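# Spray banana crowns, then rehang the spray gun

## Task

Apply treatment spray to the cut crown of each banana cluster in the tray without moving any cluster, then return the spray gun so it hangs on the forked top of its post.

## Robot and tools

ROBOT. Two six-joint arms, left_arm and right_arm, each with a two-finger gripper. The scene frame has its origin at table-top height midway between the nominal arm bases, +x out over the table, +z up, and left_arm on the +y side. These arm names do not match the sides of the camera images. Calibrated bases: left_arm at (+0.041, +0.287, +0.021) m, quat_wxyz (+1.000, 0, 0, -0.020); right_arm at (+0.038, -0.236, +0.039) m, quat_wxyz (+1.000, 0, 0, +0.029). A two-camera stand is fixed to the floor behind the arms.

ROW LAYOUT. Every motion command uses a row of 14 numbers covering both arms, even if only one moves: left_arm waist, shoulder, elbow, wrist pitch, wrist yaw, wrist roll, opening, then the same seven for right_arm. Joint values are absolute target angles in radians, in the same convention as the Joint positions readout. Stated ranges (base to gripper): waist -2.618..3.054, shoulder 0.000..3.142, elbow 0.000..3.142, wrist pitch -1.571..1.571, wrist yaw -1.571..1.571, wrist roll -2.094..2.094. True ends may differ by up to 0.059 rad; a target beyond that margin and further out than the current angle is refused, and a joint asked past its real end stops there, sometimes reported as "joint sent to its limit". Opening is an absolute command from -1 (shut) to +1 (fully open); between those ends it is the grip_measured reading you want. To keep one arm or gripper unchanged, repeat its current Joint targets and its current opening; a 0 is an actual command.

TOOLS.
execute_actions(actions, cameras): actions is a list of up to 15 actions; each action is a list of up to 15 rows, one per 1/30 s control step, and a short table keeps its last row for the remaining steps. Each action lasts 0.5 s. Per step, waist/shoulder/elbow targets stay within 0.339 rad of measured angles (wrist joints 2.2), and targets implying a gripper jump over 200 mm are scaled back, so long moves need several actions. An empty list returns full state plus images.
move(target, speed, blend, opening_speed, grip_force, blocking, cameras): target is one 14-number row or a list of up to 15 rows, absolute angles as above. Joints travel in step, so grippers follow curves, and nothing is avoided. speed is rad/s for the joint with the longest way (0.01..12.57, default 0.5), one value or one per target. blend (rad) rounds corners in a list; 0 stops at each. opening_speed is per second on the -1..+1 scale, at least 0.2. grip_force is newtons per finger pad, 10..50, one value or one per arm; it persists, and lower values close slowly. blocking=false returns after about 0.5 s while the move continues; a new move replaces it. Result adds a move: line: done, off_target (at rest but a joint over 0.035 rad away), moving, held (a check withheld steps or the clearance check stopped the path) or fault, plus limits=held if targets were clipped. done does not mean no contact.
wait(seconds 0..10, cameras): holds the last commands; a running move carries on and may end the wait early.
stop(cameras): brakes a running move; faster moves need more room.
zoom_image(camera, region): camera is cam_head_left or cam_head_right (must be among the newest images); region [x0, y0, x1, y1] in image pixels from top-left, at most 504 by 504.
finished_scene(scene): ends the current scene irreversibly and starts the next; pass the running scene's number. The goal must hold with the robot let go.
cameras argument: list of names, ["all"], or []; an unknown name invalidates the call.

RESULTS. end_effector_position (m) and end_effector_quat_wxyz are in the scene frame; the point sits between the finger pads about 1 cm behind the tips, fingers along gripper +z, closing along y. Readings may be off by a few cm, more at long reach. Joint positions and Joint velocities list each arm's six joints (rad, rad/s) then the pad gap (m; 0.094 fully open). Joint targets shows what joints are being driven to now. Joint torques are total drive output in N m, with offsets and noise; joints 1-3 wrap at ±28. grip_measured reads a little wide when empty and narrower than a squeezed part. "joint command not followed" means the clearance check altered that arm's row. Motor temperatures: MOTOR HOT at 75 °C; at 90 °C the arm folds and idles; at 100 °C it goes limp. Holding loads or straining against unreachable poses heats motors.

CAMERAS. cam_head_left and cam_head_right are 672x504 pinhole+radial, on one rigid bar behind the arms looking down at the table; calibration is given but may be off by about 2 degrees and 9 mm.

CAUTION. Do not knock clusters or anything else out of the work area, drop or fling the gun, slam into fixed or heavy objects, press the arms against each other, or strain camera cables. Grip the gun firmly, approach contacts slowly, and release only once the gun rests on the fork.

Each tool is called after "Emit:" as a command line: name --argument value for each argument, lists and objects as JSON in quotes; but a table of rows of numbers goes row by row, as --pt "numbers of a row", without its own name.

## Session

Emit:
execute_actions --actions '[]'

Emit:
zoom_image --camera "cam_head_left" --region '[60, 10, 220, 170]'

Emit:
zoom_image --camera "cam_head_right" --region '[60, 10, 220, 170]'

Scene clock: 0.00 s.
left_arm: end_effector_position=(+0.4365, +0.2849, +0.1505) grip_measured=+1.000 end_effector_quat_wxyz=(+0.647, +0.010, +0.762, -0.011) | right_arm: end_effector_position=(+0.4447, -0.2204, +0.1565) grip_measured=+1.000 end_effector_quat_wxyz=(+0.619, +0.010, +0.785, -0.042)
Joint positions: left_arm=[0.051 1.543 0.3 1.08 0.042 0.003 0.094] | right_arm=[0.063 1.577 0.373 0.967 0.196 -0.009 0.094]
Joint velocities: within noise
Joint torques (N m): no reading
Motor temperatures (°C): left_arm=[27 28 31 34 26 26 27] | right_arm=[26 26 34 33 29 24 28]
Heat: left arm: 34 °C; right arm: 34 °C.
Joint targets: left_arm=[0.051 1.539 0.304 1.075 0.042 0.003] | right_arm=[0.063 1.576 0.374 0.953 0.197 -0.008]
Tool commands: left_gripper/opening=+1.0 right_gripper/opening=+1.0

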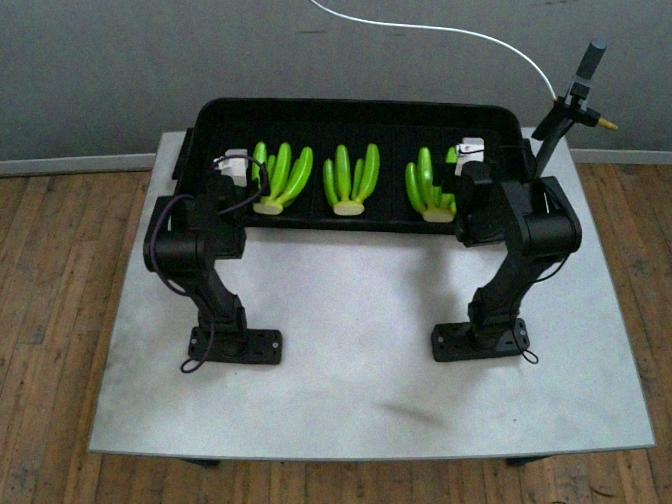

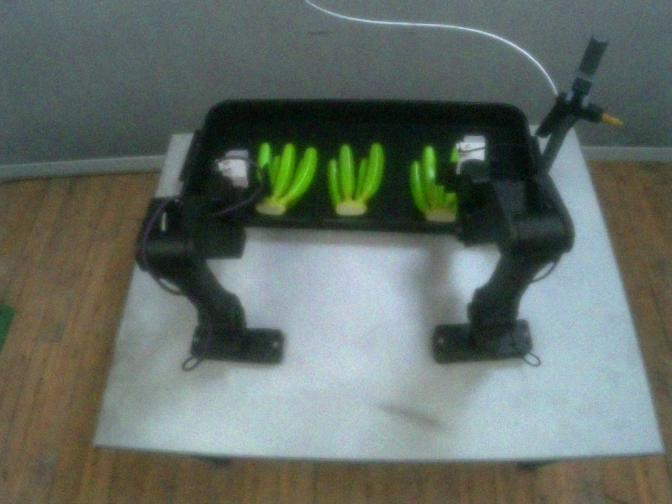

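Scaled by 3.150 from the camera's 672x504 image, which has a finer 960x720 frame.

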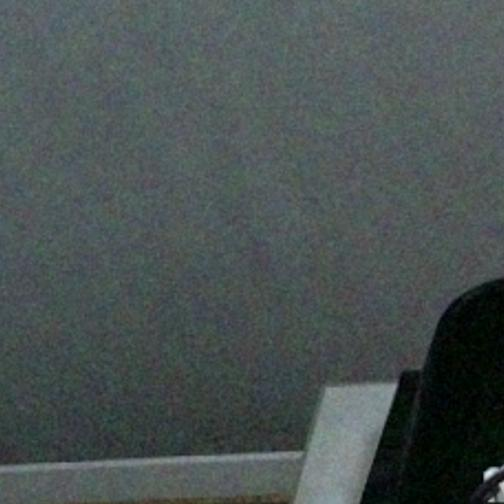

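Scaled by 3.150 from the camera's 672x504 image, which has a finer 960x720 frame.

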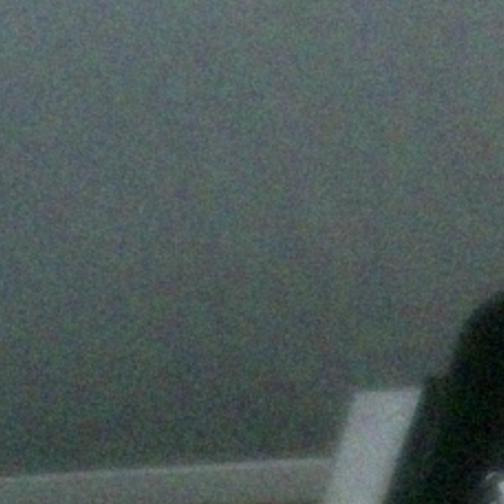

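Emit:
move --pt "0.05 1.15 0.4 0.75 0.04 0 1 0.0 1.15 0.45 0.75 0.0 0 1" --pt "1.2 1.0 0.35 0.6 0 0 1 -0.1 0.9 0.5 0.4 0 0 1" --speed 0.8 --blend 0.1 --cameras '["cam_head_left","cam_head_right"]'

Emit:
zoom_image --camera "cam_head_left" --region '[510, 20, 640, 150]'

Emit:
zoom_image --camera "cam_head_right" --region '[510, 20, 640, 150]'

Emit:
zoom_image --camera "cam_head_left" --region '[180, 90, 550, 240]'

Scene clock: 10.03 s.
left_arm: end_effector_position=(+0.1885, +0.6183, +0.2507) grip_measured=+1.000 end_effector_quat_wxyz=(+0.579, -0.394, +0.610, +0.371) | right_arm: end_effector_position=(+0.3941, -0.2477, +0.3115) grip_measured=+1.000 end_effector_quat_wxyz=(+0.699, +0.011, +0.714, -0.017)
Joint positions: left_arm=[1.193 1.016 0.367 0.596 0.011 -0.002 0.094] | right_arm=[-0.092 0.913 0.473 0.419 0.006 -0.009 0.094]
Joint torques (N m): left_arm=[0.57 -3.51 6.72 1.74 -0.12 0.05] | right_arm=[-0.57 -3.26 10.06 1.52 -0.11 0.11]
Heat: left arm: 37 °C; right arm: 36 °C.
Joint targets: left_arm=[1.200 1.000 0.350 0.600 0.000 0.000] | right_arm=[-0.100 0.900 0.500 0.400 0.000 0.000]
move: done

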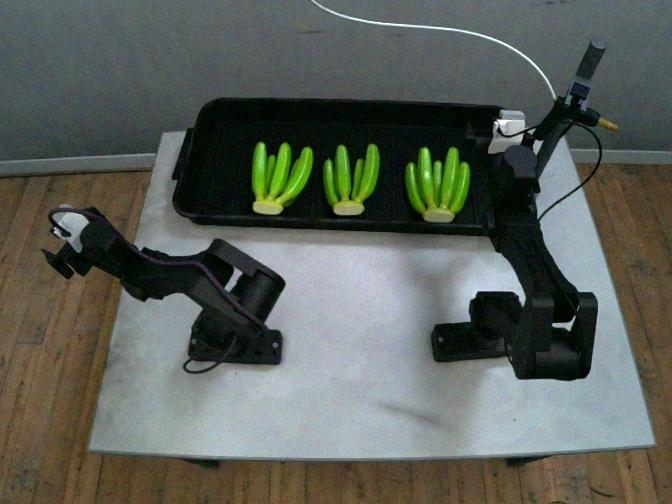

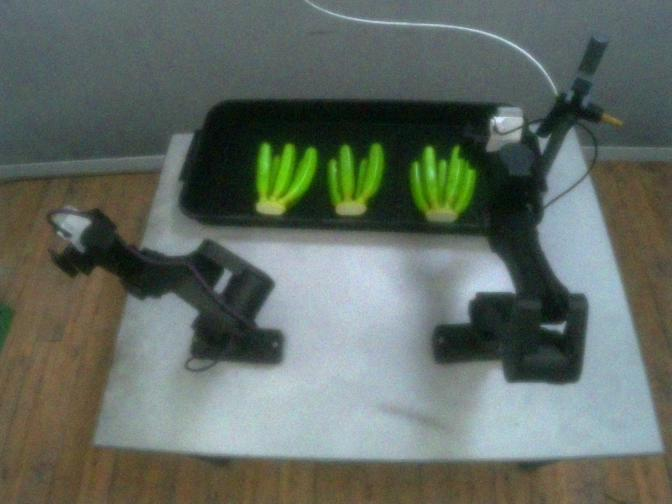

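Scaled by 3.877 from the camera's 672x504 image, which has a finer 960x720 frame.

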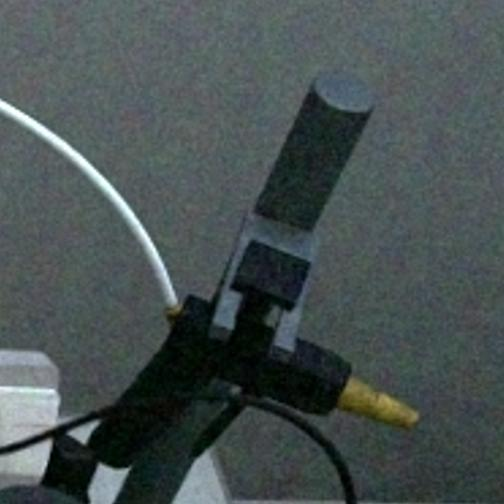

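Scaled by 3.877 from the camera's 672x504 image, which has a finer 960x720 frame.

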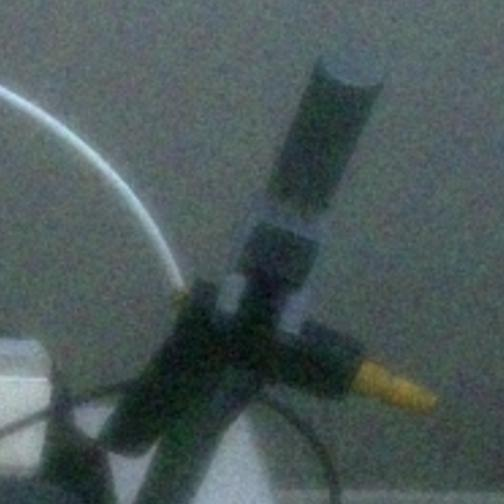

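Scaled by 1.362 from the camera's 672x504 image, which has a finer 960x720 frame.

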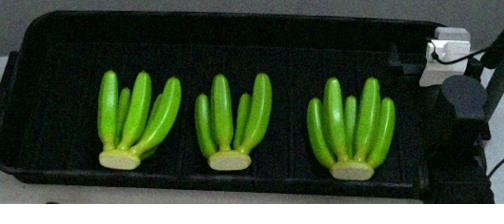

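Emit:
move --pt "1.2 1.0 0.35 0.6 0 0 1 -0.2 0.7 0.3 0.7 0 0 1" --pt "1.2 1.0 0.35 0.6 0 0 1 -0.277 1.06 0.03 1.36 0.267 0.37 1" --speed 0.8 --blend 0.1 --cameras '["cam_head_left","cam_head_right"]'

Emit:
zoom_image --camera "cam_head_left" --region '[500, 50, 630, 180]'

Emit:
zoom_image --camera "cam_head_right" --region '[500, 50, 630, 180]'

Scene clock: 63.10 s.
left_arm: end_effector_position=(+0.1885, +0.6183, +0.2507) grip_measured=+1.000 end_effector_quat_wxyz=(+0.579, -0.394, +0.610, +0.371) | right_arm: end_effector_position=(+0.3228, -0.3425, +0.2970) grip_measured=+1.000 end_effector_quat_wxyz=(+0.817, +0.262, +0.514, -0.011)
Joint positions: left_arm=[1.193 1.016 0.367 0.596 0.011 -0.002 0.094] | right_arm=[-0.269 1.056 0.047 1.362 0.257 0.364 0.094]
Joint torques (N m): left_arm=[0.75 -3.45 6.64 1.75 -0.11 0.08] | right_arm=[-0.69 -1.13 4.56 1.38 0.04 0.11]
Motor temperatures (°C): left_arm=[27 28 31 38 26 26 27] | right_arm=[27 26 38 40 29 24 28]
Heat: left arm: 38 °C; right arm: 40 °C.
Joint targets: left_arm=[1.200 1.000 0.350 0.600 0.000 0.000] | right_arm=[-0.277 1.060 0.030 1.360 0.267 0.370]
move: done

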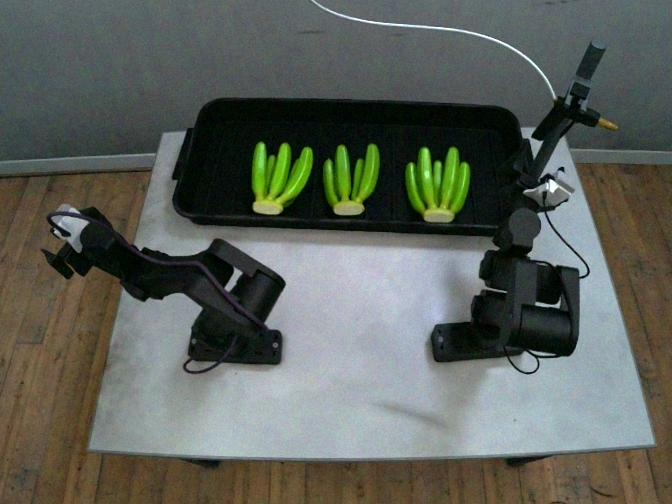

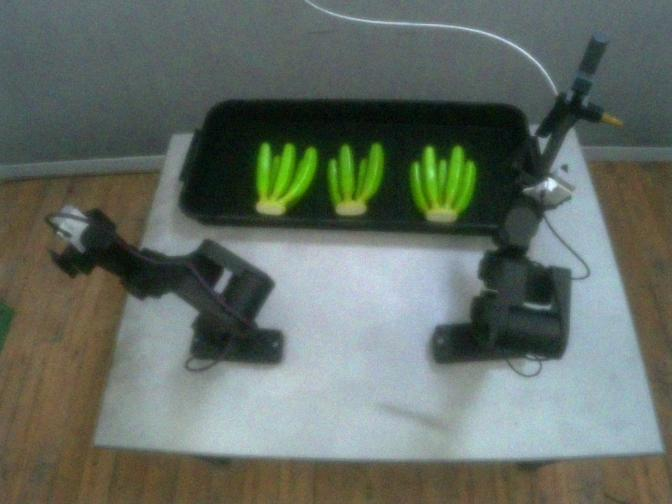

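Scaled by 3.877 from the camera's 672x504 image, which has a finer 960x720 frame.

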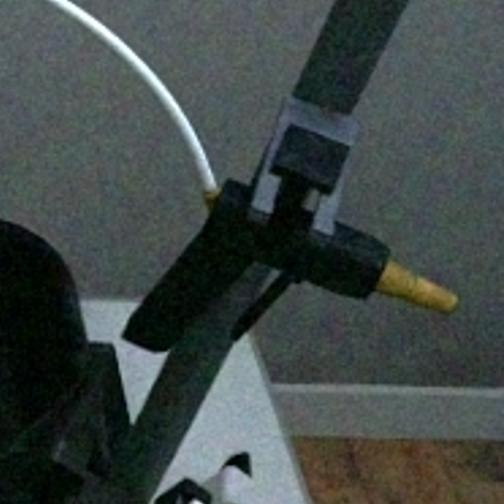

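Scaled by 3.877 from the camera's 672x504 image, which has a finer 960x720 frame.

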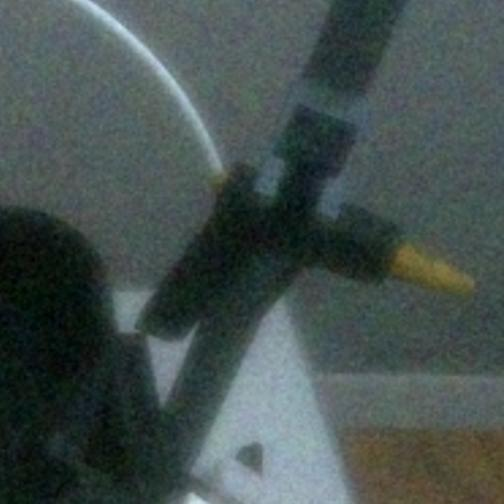

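Emit:
move --pt "1.2 1.0 0.35 0.6 0 0 1 -0.347 1.42 0.21 1.52 0.201 0.37 1" --speed 0.4 --cameras '["cam_head_left","cam_head_right"]'

Emit:
zoom_image --camera "cam_head_left" --region '[500, 60, 620, 180]'

Emit:
zoom_image --camera "cam_head_right" --region '[500, 60, 620, 180]'

Scene clock: 80.37 s.
left_arm: end_effector_position=(+0.1885, +0.6182, +0.2506) grip_measured=+1.000 end_effector_quat_wxyz=(+0.579, -0.394, +0.610, +0.371) | right_arm: end_effector_position=(+0.3692, -0.3690, +0.2786) grip_measured=+1.000 end_effector_quat_wxyz=(+0.798, +0.268, +0.539, -0.029)
Joint positions: left_arm=[1.193 1.016 0.367 0.596 0.011 -0.002 0.094] | right_arm=[-0.338 1.41 0.191 1.503 0.209 0.365 0.094]
Joint torques (N m): left_arm=[0.65 -3.49 6.71 1.76 -0.12 0.05] | right_arm=[-0.73 -3.12 6.75 1.69 -0.15 0.05]
Heat: left arm: 38 °C; right arm: 40 °C.
Joint targets: left_arm=[1.200 1.000 0.350 0.600 0.000 0.000] | right_arm=[-0.347 1.420 0.210 1.520 0.201 0.370]
move: done

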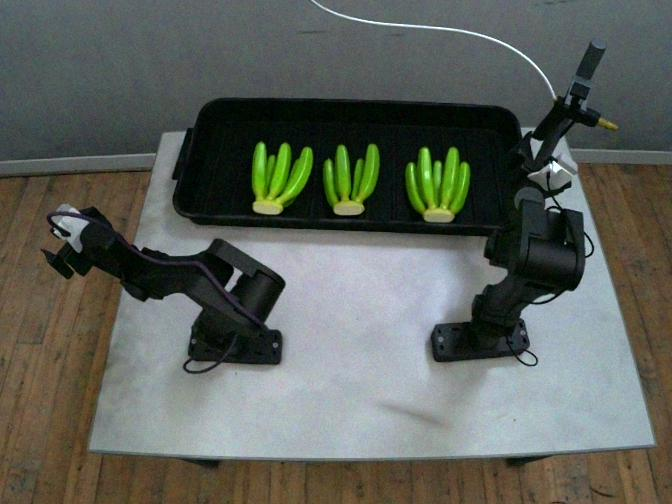

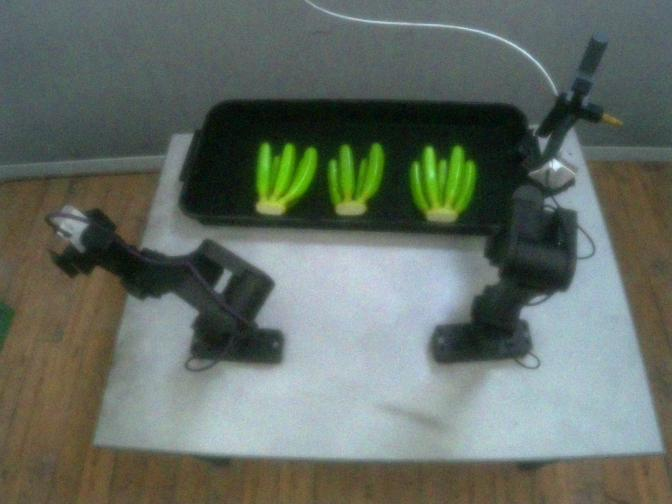

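Scaled by 4.200 from the camera's 672x504 image, which has a finer 960x720 frame.

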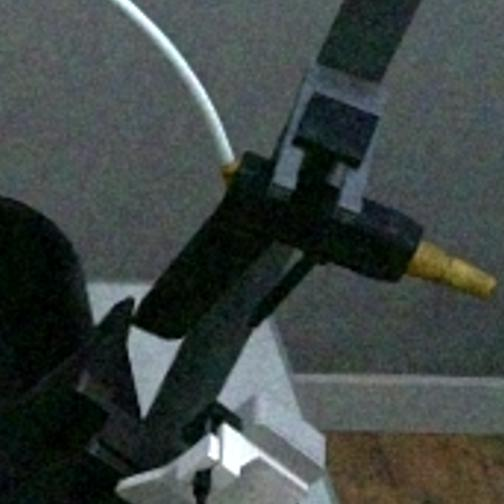

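Scaled by 4.200 from the camera's 672x504 image, which has a finer 960x720 frame.

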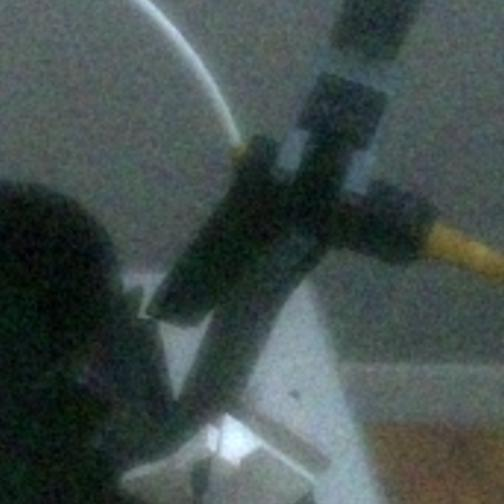

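Emit:
move --pt "1.2 1.0 0.35 0.6 0 0 1 -0.418 1.454 0.44 1.34 0.133 0.38 1" --speed 0.25 --cameras '["cam_head_left","cam_head_right"]'

Emit:
zoom_image --camera "cam_head_left" --region '[510, 60, 610, 160]'

Emit:
zoom_image --camera "cam_head_right" --region '[510, 60, 610, 160]'

Scene clock: 104.73 s.
left_arm: end_effector_position=(+0.1885, +0.6183, +0.2507) grip_measured=+1.000 end_effector_quat_wxyz=(+0.579, -0.394, +0.610, +0.371) | right_arm: end_effector_position=(+0.4046, -0.3961, +0.3260) grip_measured=+1.000 end_effector_quat_wxyz=(+0.815, +0.258, +0.517, -0.031)
Joint positions: left_arm=[1.193 1.016 0.367 0.596 0.011 -0.002 0.094] | right_arm=[-0.41 1.44 0.421 1.362 0.141 0.374 0.094]
Joint torques (N m): left_arm=[0.72 -3.47 6.68 1.77 -0.16 0.07] | right_arm=[-0.66 -4 7.54 1.32 -0.16 0.05]
Heat: left arm: 39 °C; right arm: 43 °C.
Joint targets: left_arm=[1.200 1.000 0.350 0.600 0.000 0.000] | right_arm=[-0.418 1.454 0.440 1.340 0.133 0.380]
move: done

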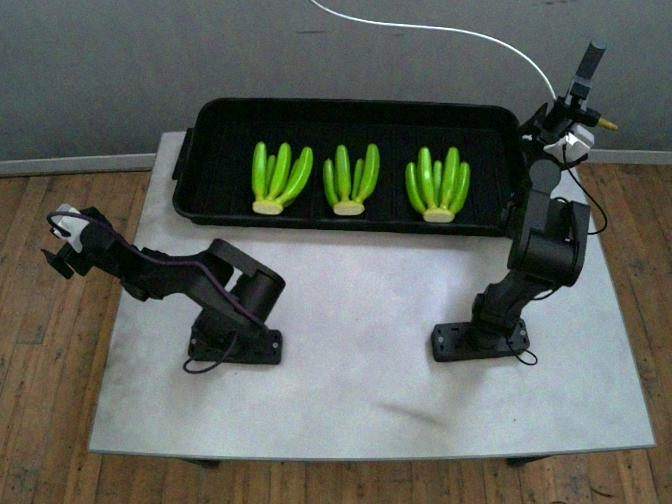

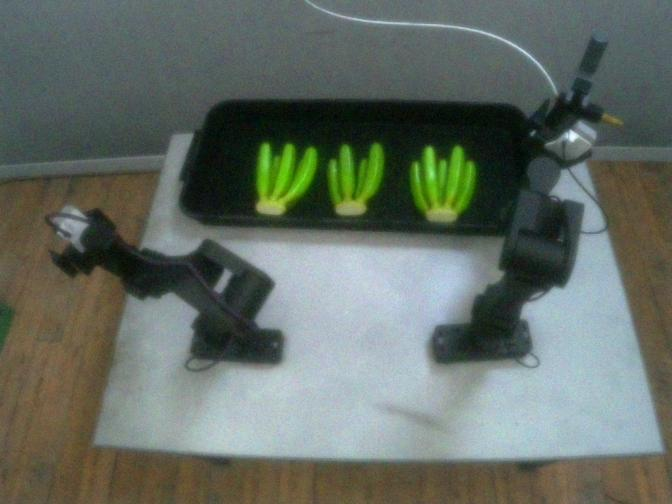

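Scaled by 5.040 from the camera's 672x504 image, which has a finer 960x720 frame.

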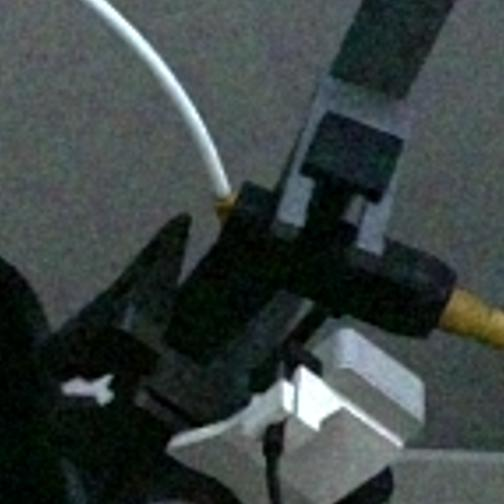

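Scaled by 5.040 from the camera's 672x504 image, which has a finer 960x720 frame.

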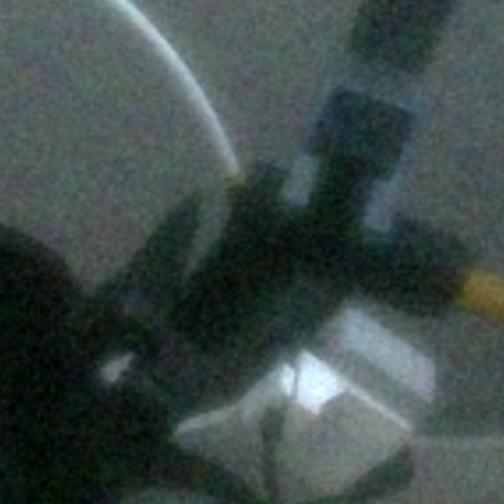

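Emit:
move --pt "1.2 1.0 0.35 0.6 0 0 1 -0.418 1.465 0.39 1.38 0.133 0.38 1" --pt "1.2 1.0 0.35 0.6 0 0 1 -0.418 1.465 0.39 1.38 0.133 0.38 0.2" --speed 0.25 --opening_speed 0.5 --grip_force 50 --cameras '["cam_head_left","cam_head_right"]'

Emit:
zoom_image --camera "cam_head_left" --region '[510, 60, 610, 160]'

Emit:
zoom_image --camera "cam_head_right" --region '[510, 60, 610, 160]'

Scene clock: 114.20 s.
left_arm: end_effector_position=(+0.1885, +0.6183, +0.2507) grip_measured=+1.000 end_effector_quat_wxyz=(+0.579, -0.394, +0.610, +0.371) | right_arm: end_effector_position=(+0.4043, -0.3928, +0.3238) grip_measured=+0.207 end_effector_quat_wxyz=(+0.818, +0.251, +0.517, -0.026)
Joint positions: left_arm=[1.193 1.016 0.367 0.596 0.011 -0.002 0.094] | right_arm=[-0.41 1.452 0.408 1.392 0.123 0.374 0.057]
Joint torques (N m): left_arm=[0.66 -3.41 6.65 1.76 -0.13 0.06] | right_arm=[-0.72 -4.16 4.44 1.32 0.02 0.05]
Heat: left arm: 39 °C; right arm: 41 °C.
Joint targets: left_arm=[1.200 1.000 0.350 0.600 0.000 0.000] | right_arm=[-0.418 1.465 0.390 1.380 0.133 0.380]
move: done

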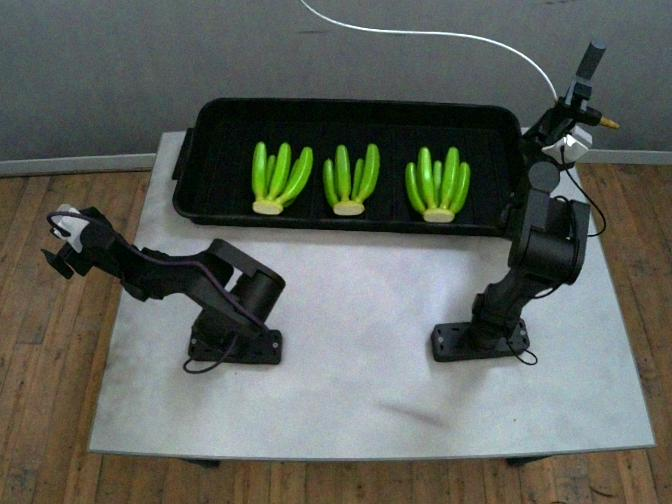

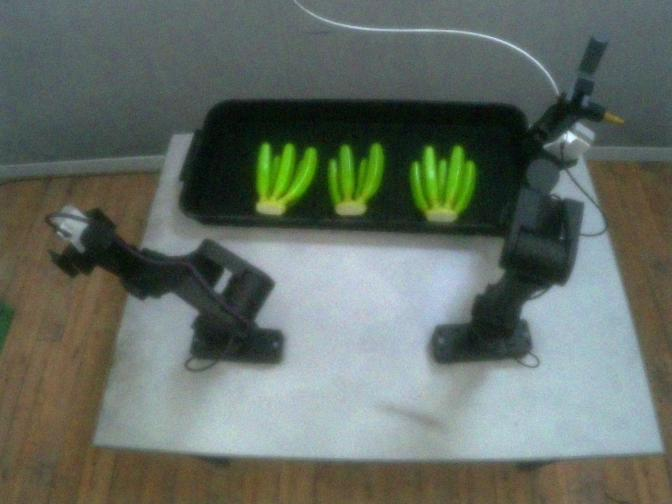

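Scaled by 5.040 from the camera's 672x504 image, which has a finer 960x720 frame.

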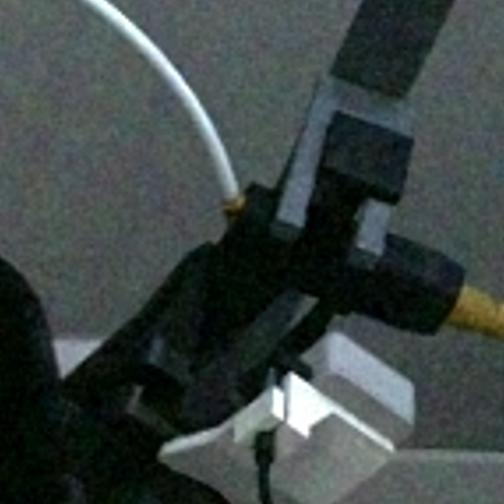

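Scaled by 5.040 from the camera's 672x504 image, which has a finer 960x720 frame.

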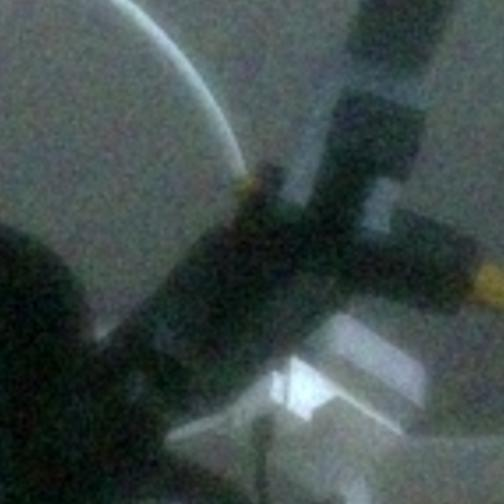

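Emit:
move --pt "1.2 1.0 0.35 0.6 0 0 1 -0.418 1.465 0.36 1.41 0.133 0.38 0.4" --pt "1.2 1.0 0.35 0.6 0 0 1 -0.47 1.48 0.36 1.41 0.1 0.38 0.4" --pt "1.2 1.0 0.35 0.6 0 0 1 -0.47 1.48 0.36 1.41 0.1 0.38 -0.5" --speed 0.25 --opening_speed 0.5 --cameras '["cam_head_left","cam_head_right"]'

Emit:
zoom_image --camera "cam_head_left" --region '[510, 60, 610, 160]'

Emit:
zoom_image --camera "cam_head_right" --region '[510, 60, 610, 160]'

Scene clock: 123.73 s.
left_arm: end_effector_position=(+0.1885, +0.6183, +0.2507) grip_measured=+1.000 end_effector_quat_wxyz=(+0.579, -0.394, +0.610, +0.371) | right_arm: end_effector_position=(+0.4002, -0.3974, +0.3116) grip_measured=-0.124 end_effector_quat_wxyz=(+0.812, +0.236, +0.533, -0.028)
Joint positions: left_arm=[1.193 1.016 0.367 0.596 0.011 -0.002 0.094] | right_arm=[-0.459 1.469 0.378 1.418 0.047 0.367 0.041]
Joint torques (N m): left_arm=[0.69 -3.47 6.67 1.77 -0.14 0.05] | right_arm=[-1.09 -4.12 4.49 1.39 0.52 0.15]
Heat: left arm: 39 °C; right arm: 41 °C.
Joint targets: left_arm=[1.200 1.000 0.350 0.600 0.000 0.000] | right_arm=[-0.470 1.480 0.360 1.410 0.100 0.380]
move: off_target (right_arm); right_arm: the wrist yaw is farthest, 0.053 rad from its target

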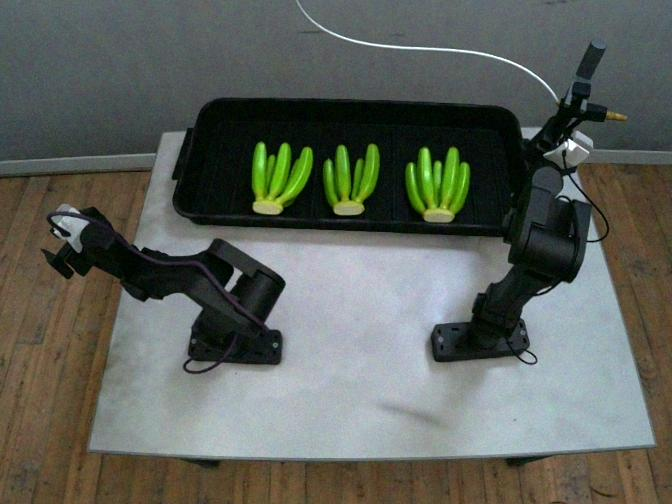

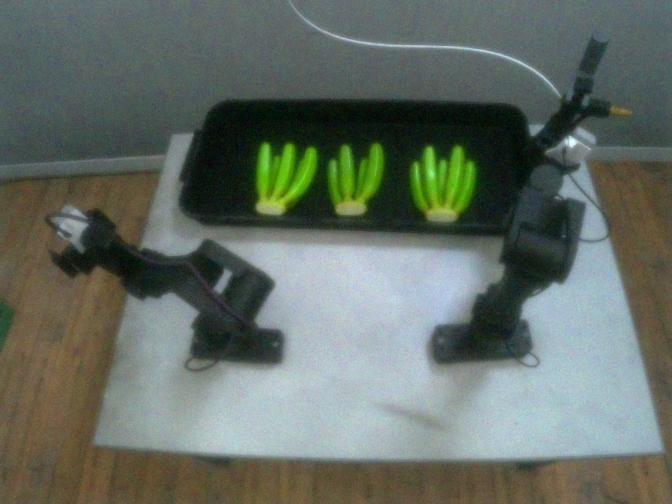

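Scaled by 5.040 from the camera's 672x504 image, which has a finer 960x720 frame.

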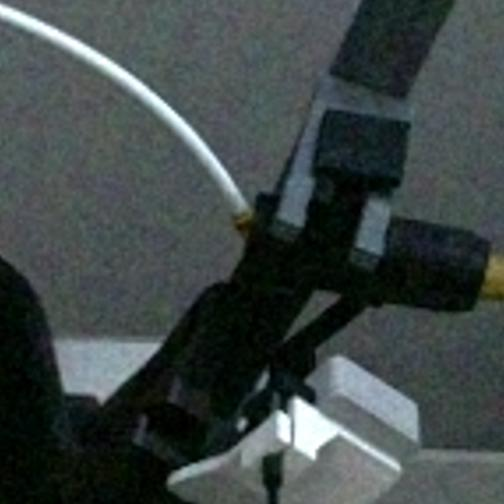

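Scaled by 5.040 from the camera's 672x504 image, which has a finer 960x720 frame.

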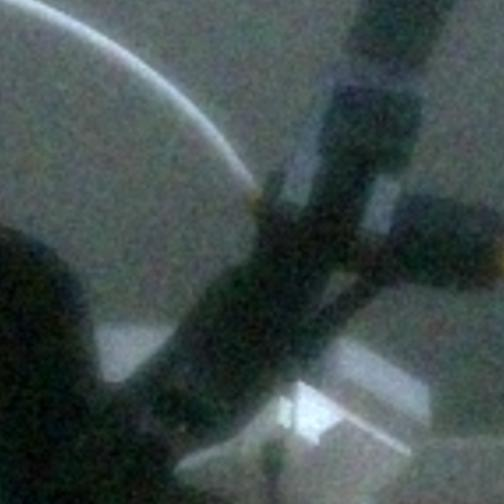

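Emit:
move --pt "1.2 1.0 0.35 0.6 0 0 1 -0.465 1.46 0.48 1.3 0.06 0.37 -0.5" --speed 0.2 --cameras '["cam_head_left"]'

Emit:
zoom_image --camera "cam_head_left" --region '[510, 60, 610, 160]'

Scene clock: 130.23 s.
left_arm: end_effector_position=(+0.1885, +0.6183, +0.2507) grip_measured=+1.000 end_effector_quat_wxyz=(+0.579, -0.394, +0.610, +0.371) | right_arm: end_effector_position=(+0.4159, -0.3997, +0.3123) grip_measured=-0.145 end_effector_quat_wxyz=(+0.799, +0.233, +0.553, -0.023)
Joint positions: left_arm=[1.193 1.016 0.367 0.596 0.011 -0.002 0.094] | right_arm=[-0.459 1.469 0.443 1.309 0.025 0.362 0.04]
Joint torques (N m): left_arm=[0.66 -3.44 6.69 1.76 -0.12 0.05] | right_arm=[-0.54 -6.32 9.03 1.44 0.34 0.1]
Heat: left arm: 39 °C; right arm: 41 °C.
Joint targets: left_arm=[1.200 1.000 0.350 0.600 0.000 0.000] | right_arm=[-0.465 1.460 0.480 1.300 0.060 0.370]
move: off_target (right_arm); right_arm: the elbow is farthest, 0.037 rad from its target
Images, in order (width x height): cam_head_left 672x504.

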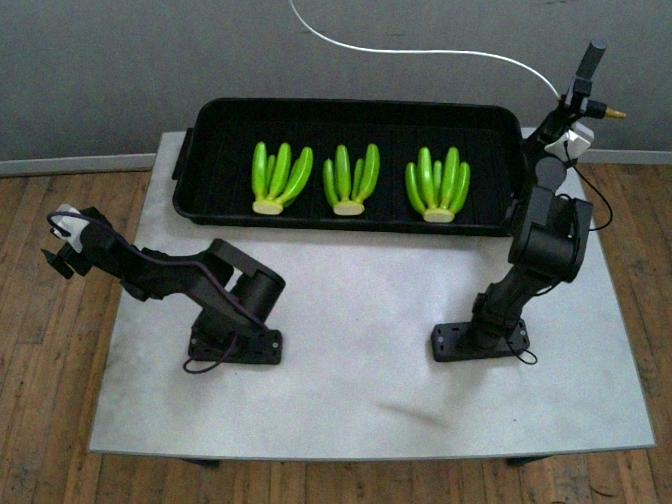

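Scaled by 5.040 from the camera's 672x504 image, which has a finer 960x720 frame.

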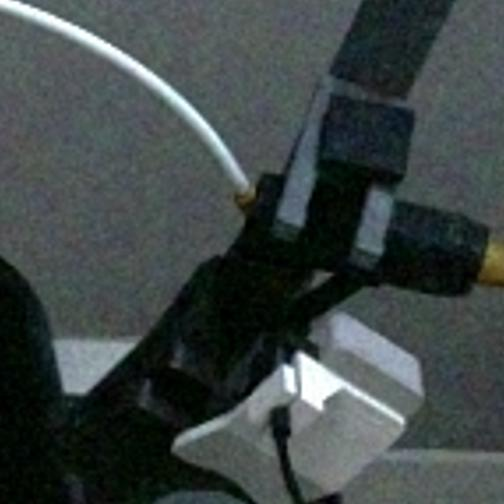

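Emit:
move --pt "1.2 1.0 0.35 0.6 0 0 1 -0.45 1.37 0.446 1.26 0.05 0.37 -0.5" --pt "1.2 1.0 0.35 0.6 0 0 1 -0.418 1.135 0.37 1.1 0.08 0.37 -0.5" --speed 0.2 --cameras '["cam_head_left"]'

Emit:
zoom_image --camera "cam_head_left" --region '[510, 60, 610, 160]'

Scene clock: 145.07 s.
left_arm: end_effector_position=(+0.1885, +0.6182, +0.2506) grip_measured=+1.000 end_effector_quat_wxyz=(+0.579, -0.394, +0.610, +0.371) | right_arm: end_effector_position=(+0.3827, -0.3785, +0.3339) grip_measured=-0.146 end_effector_quat_wxyz=(+0.793, +0.240, +0.560, -0.019)
Joint positions: left_arm=[1.193 1.016 0.367 0.596 0.011 -0.002 0.094] | right_arm=[-0.424 1.166 0.377 1.049 0.06 0.365 0.04]
Joint torques (N m): left_arm=[0.59 -3.4 6.61 1.77 -0.15 0.07] | right_arm=[0.42 -6.34 6 2 0.11 0.02]
Heat: left arm: 39 °C; right arm: 41 °C.
Joint targets: left_arm=[1.200 1.000 0.350 0.600 0.000 0.000] | right_arm=[-0.418 1.135 0.370 1.100 0.080 0.370]
move: off_target (right_arm); right_arm: the wrist pitch is farthest, 0.051 rad from its target
Images, in order (width x height): cam_head_left 672x504.

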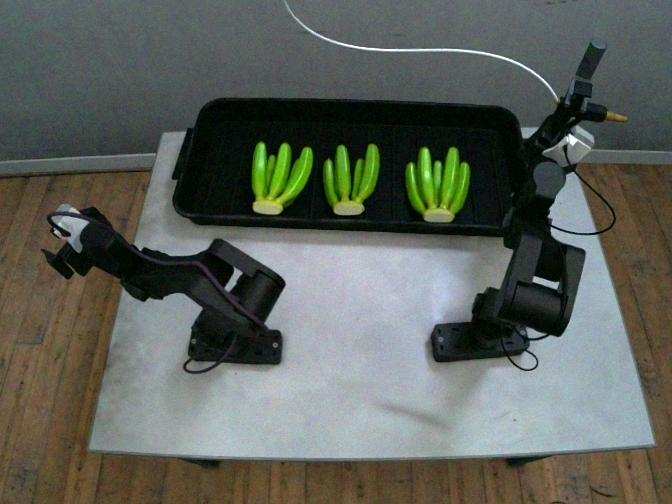

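Scaled by 5.040 from the camera's 672x504 image, which has a finer 960x720 frame.

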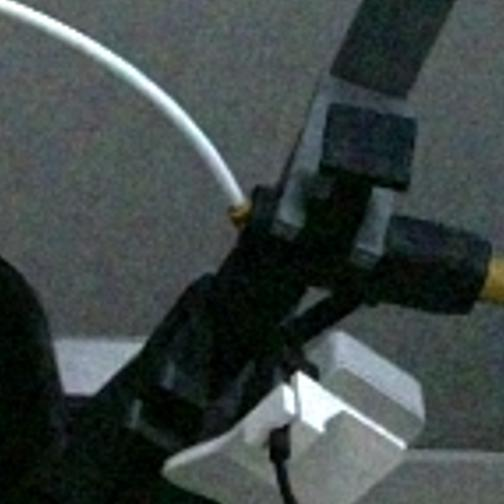

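Emit:
move --pt "1.2 1.0 0.35 0.6 0 0 1 -0.386 0.93 0.29 0.95 0.107 0.37 -0.5" --speed 0.2 --cameras '["cam_head_left"]'

Emit:
zoom_image --camera "cam_head_left" --region '[510, 60, 610, 160]'

Scene clock: 153.90 s.
left_arm: end_effector_position=(+0.1885, +0.6182, +0.2506) grip_measured=+1.000 end_effector_quat_wxyz=(+0.579, -0.394, +0.610, +0.371) | right_arm: end_effector_position=(+0.3537, -0.3629, +0.3347) grip_measured=-0.146 end_effector_quat_wxyz=(+0.791, +0.246, +0.561, -0.017)
Joint positions: left_arm=[1.193 1.016 0.367 0.596 0.011 -0.002 0.094] | right_arm=[-0.394 0.955 0.299 0.911 0.094 0.367 0.04]
Joint torques (N m): left_arm=[0.69 -3.48 6.75 1.77 -0.13 0.06] | right_arm=[0.68 -4.25 6.38 1.89 0.09 0.07]
Heat: left arm: 39 °C; right arm: 44 °C.
Joint targets: left_arm=[1.200 1.000 0.350 0.600 0.000 0.000] | right_arm=[-0.386 0.930 0.290 0.950 0.107 0.370]
move: off_target (right_arm); right_arm: the wrist pitch is farthest, 0.039 rad from its target
Images, in order (width x height): cam_head_left 672x504.

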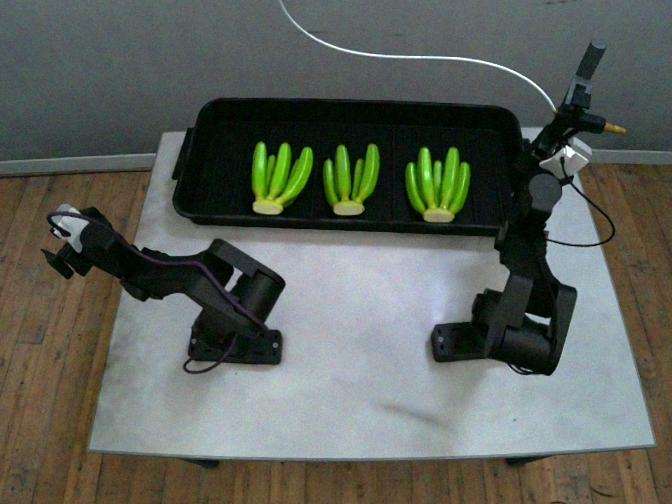

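Scaled by 5.040 from the camera's 672x504 image, which has a finer 960x720 frame.

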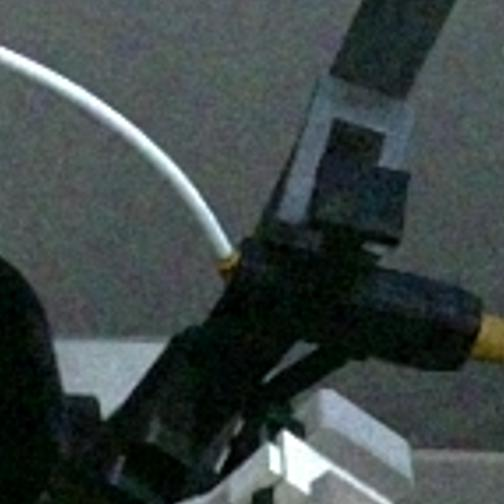

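Emit:
move --pt "1.2 1.0 0.35 0.6 0 0 1 -0.34 0.6 0.2 0.72 0.15 0.37 -0.5" --speed 0.25 --cameras '["cam_head_left","cam_head_right"]'

Emit:
zoom_image --camera "cam_head_left" --region '[510, 60, 630, 180]'

Emit:
zoom_image --camera "cam_head_right" --region '[510, 60, 630, 180]'

Scene clock: 166.70 s.
left_arm: end_effector_position=(+0.1885, +0.6182, +0.2506) grip_measured=+1.000 end_effector_quat_wxyz=(+0.579, -0.394, +0.610, +0.371) | right_arm: end_effector_position=(+0.3103, -0.3432, +0.3413) grip_measured=-0.146 end_effector_quat_wxyz=(+0.801, +0.247, +0.545, -0.012)
Joint positions: left_arm=[1.193 1.016 0.367 0.596 0.011 -0.002 0.094] | right_arm=[-0.349 0.617 0.213 0.695 0.144 0.367 0.04]
Joint torques (N m): left_arm=[0.69 -3.45 6.74 1.77 -0.12 0.05] | right_arm=[0.79 -1.5 6.56 1.77 -0.03 0.03]
Heat: left arm: 40 °C; right arm: 44 °C.
Joint targets: left_arm=[1.200 1.000 0.350 0.600 0.000 0.000] | right_arm=[-0.340 0.600 0.200 0.720 0.150 0.370]
move: done

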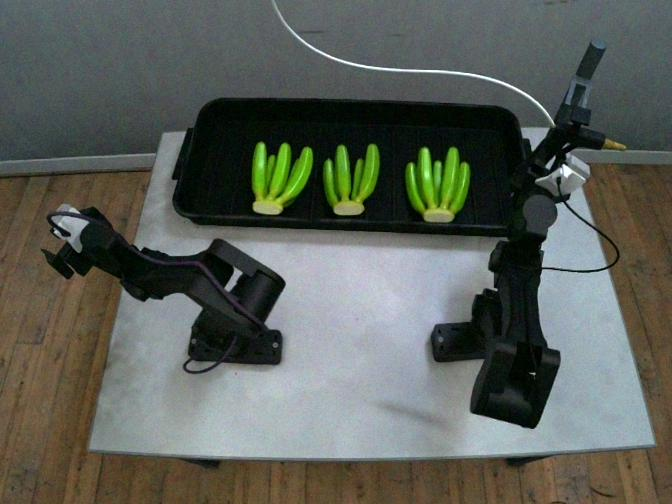

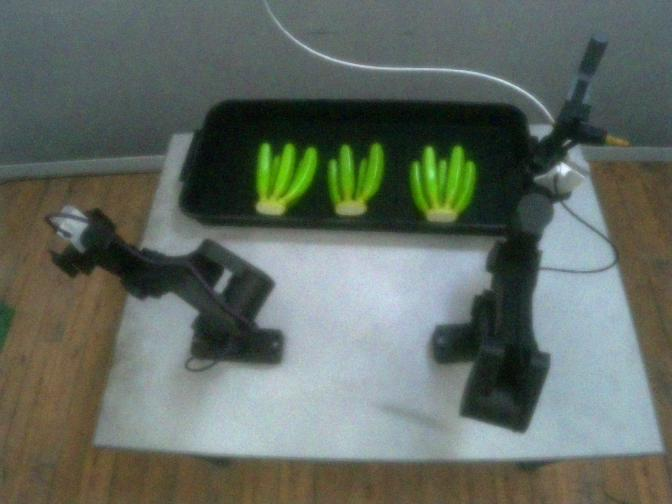

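Scaled by 4.200 from the camera's 672x504 image, which has a finer 960x720 frame.

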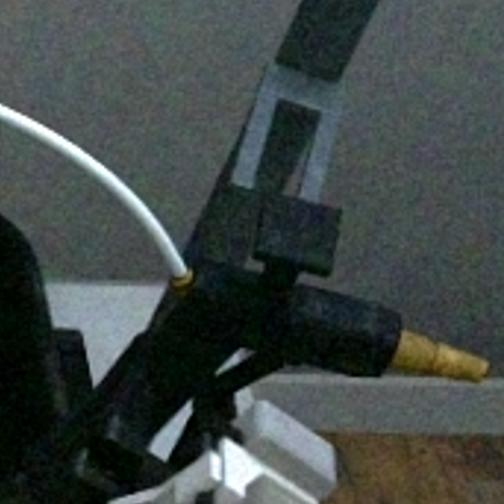

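Scaled by 4.200 from the camera's 672x504 image, which has a finer 960x720 frame.

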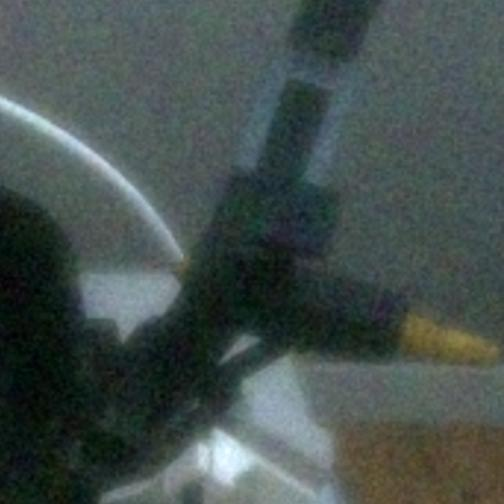

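Emit:
move --pt "1.2 1.0 0.35 0.6 0 0 1 -0.33 0.4 0.15 0.55 0.15 0.4 -0.5" --pt "1.2 1.0 0.35 0.6 0 0 1 0.05 0.55 0.3 0.4 0.05 1.2 -0.5" --pt "1.2 1.0 0.35 0.6 0 0 1 0.22 0.785 0.44 0.39 0.0 1.95 -0.5" --speed 0.5 --blend 0.1 --cameras '["cam_head_left","cam_head_right"]'

Emit:
zoom_image --camera "cam_head_left" --region '[360, 80, 560, 280]'

Scene clock: 199.23 s.
left_arm: end_effector_position=(+0.1885, +0.6182, +0.2506) grip_measured=+1.000 end_effector_quat_wxyz=(+0.579, -0.394, +0.610, +0.371) | right_arm: end_effector_position=(+0.3596, -0.1463, +0.2984) grip_measured=-0.146 end_effector_quat_wxyz=(+0.308, +0.538, +0.477, +0.623)
Joint positions: left_arm=[1.193 1.016 0.367 0.596 0.011 -0.002 0.094] | right_arm=[0.212 0.789 0.396 0.359 0.004 1.957 0.04]
Joint torques (N m): left_arm=[0.68 -3.41 6.67 1.75 -0.12 0.06] | right_arm=[0.62 -1.63 11.22 1.92 -0.09 -0.03]
Motor temperatures (°C): left_arm=[27 28 30 40 26 26 26] | right_arm=[27 26 39 47 29 24 31]
Heat: left arm: 40 °C; right arm: 47 °C.
Joint targets: left_arm=[1.200 1.000 0.350 0.600 0.000 0.000] | right_arm=[0.220 0.785 0.440 0.390 0.000 1.950]
move: off_target (right_arm); right_arm: the elbow is farthest, 0.044 rad from its target

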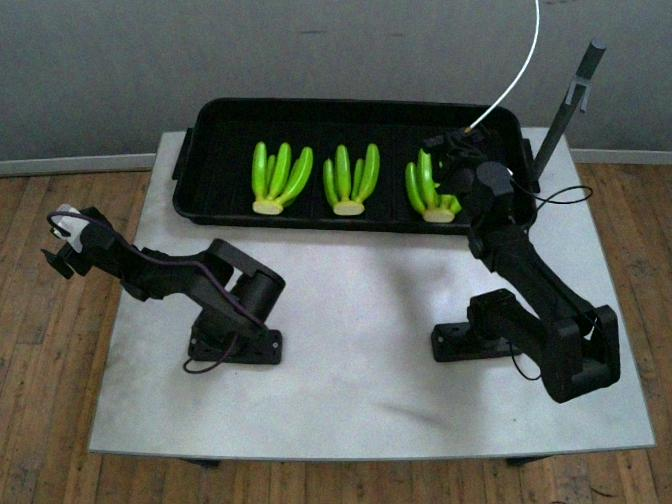

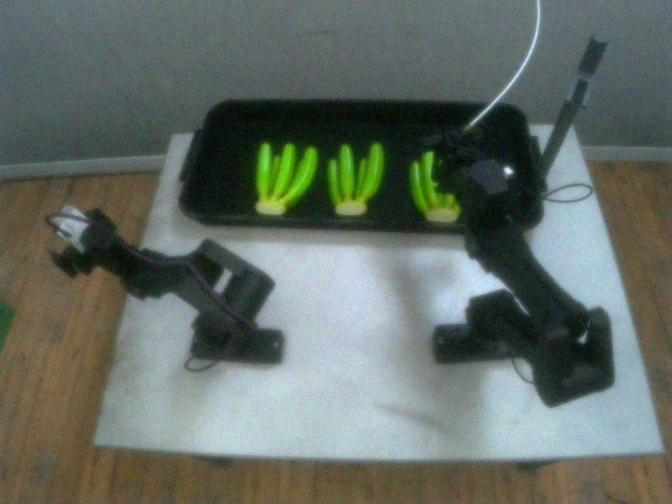

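Scaled by 2.520 from the camera's 672x504 image, which has a finer 960x720 frame.

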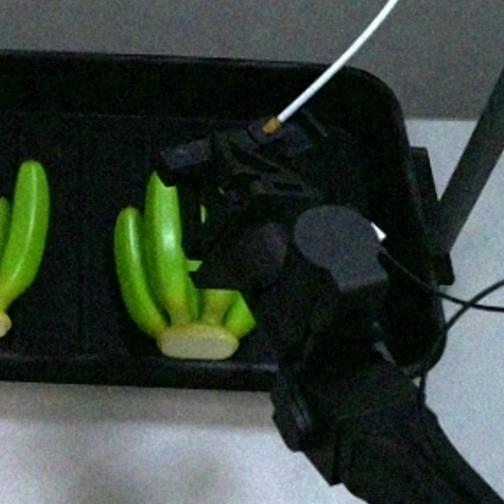

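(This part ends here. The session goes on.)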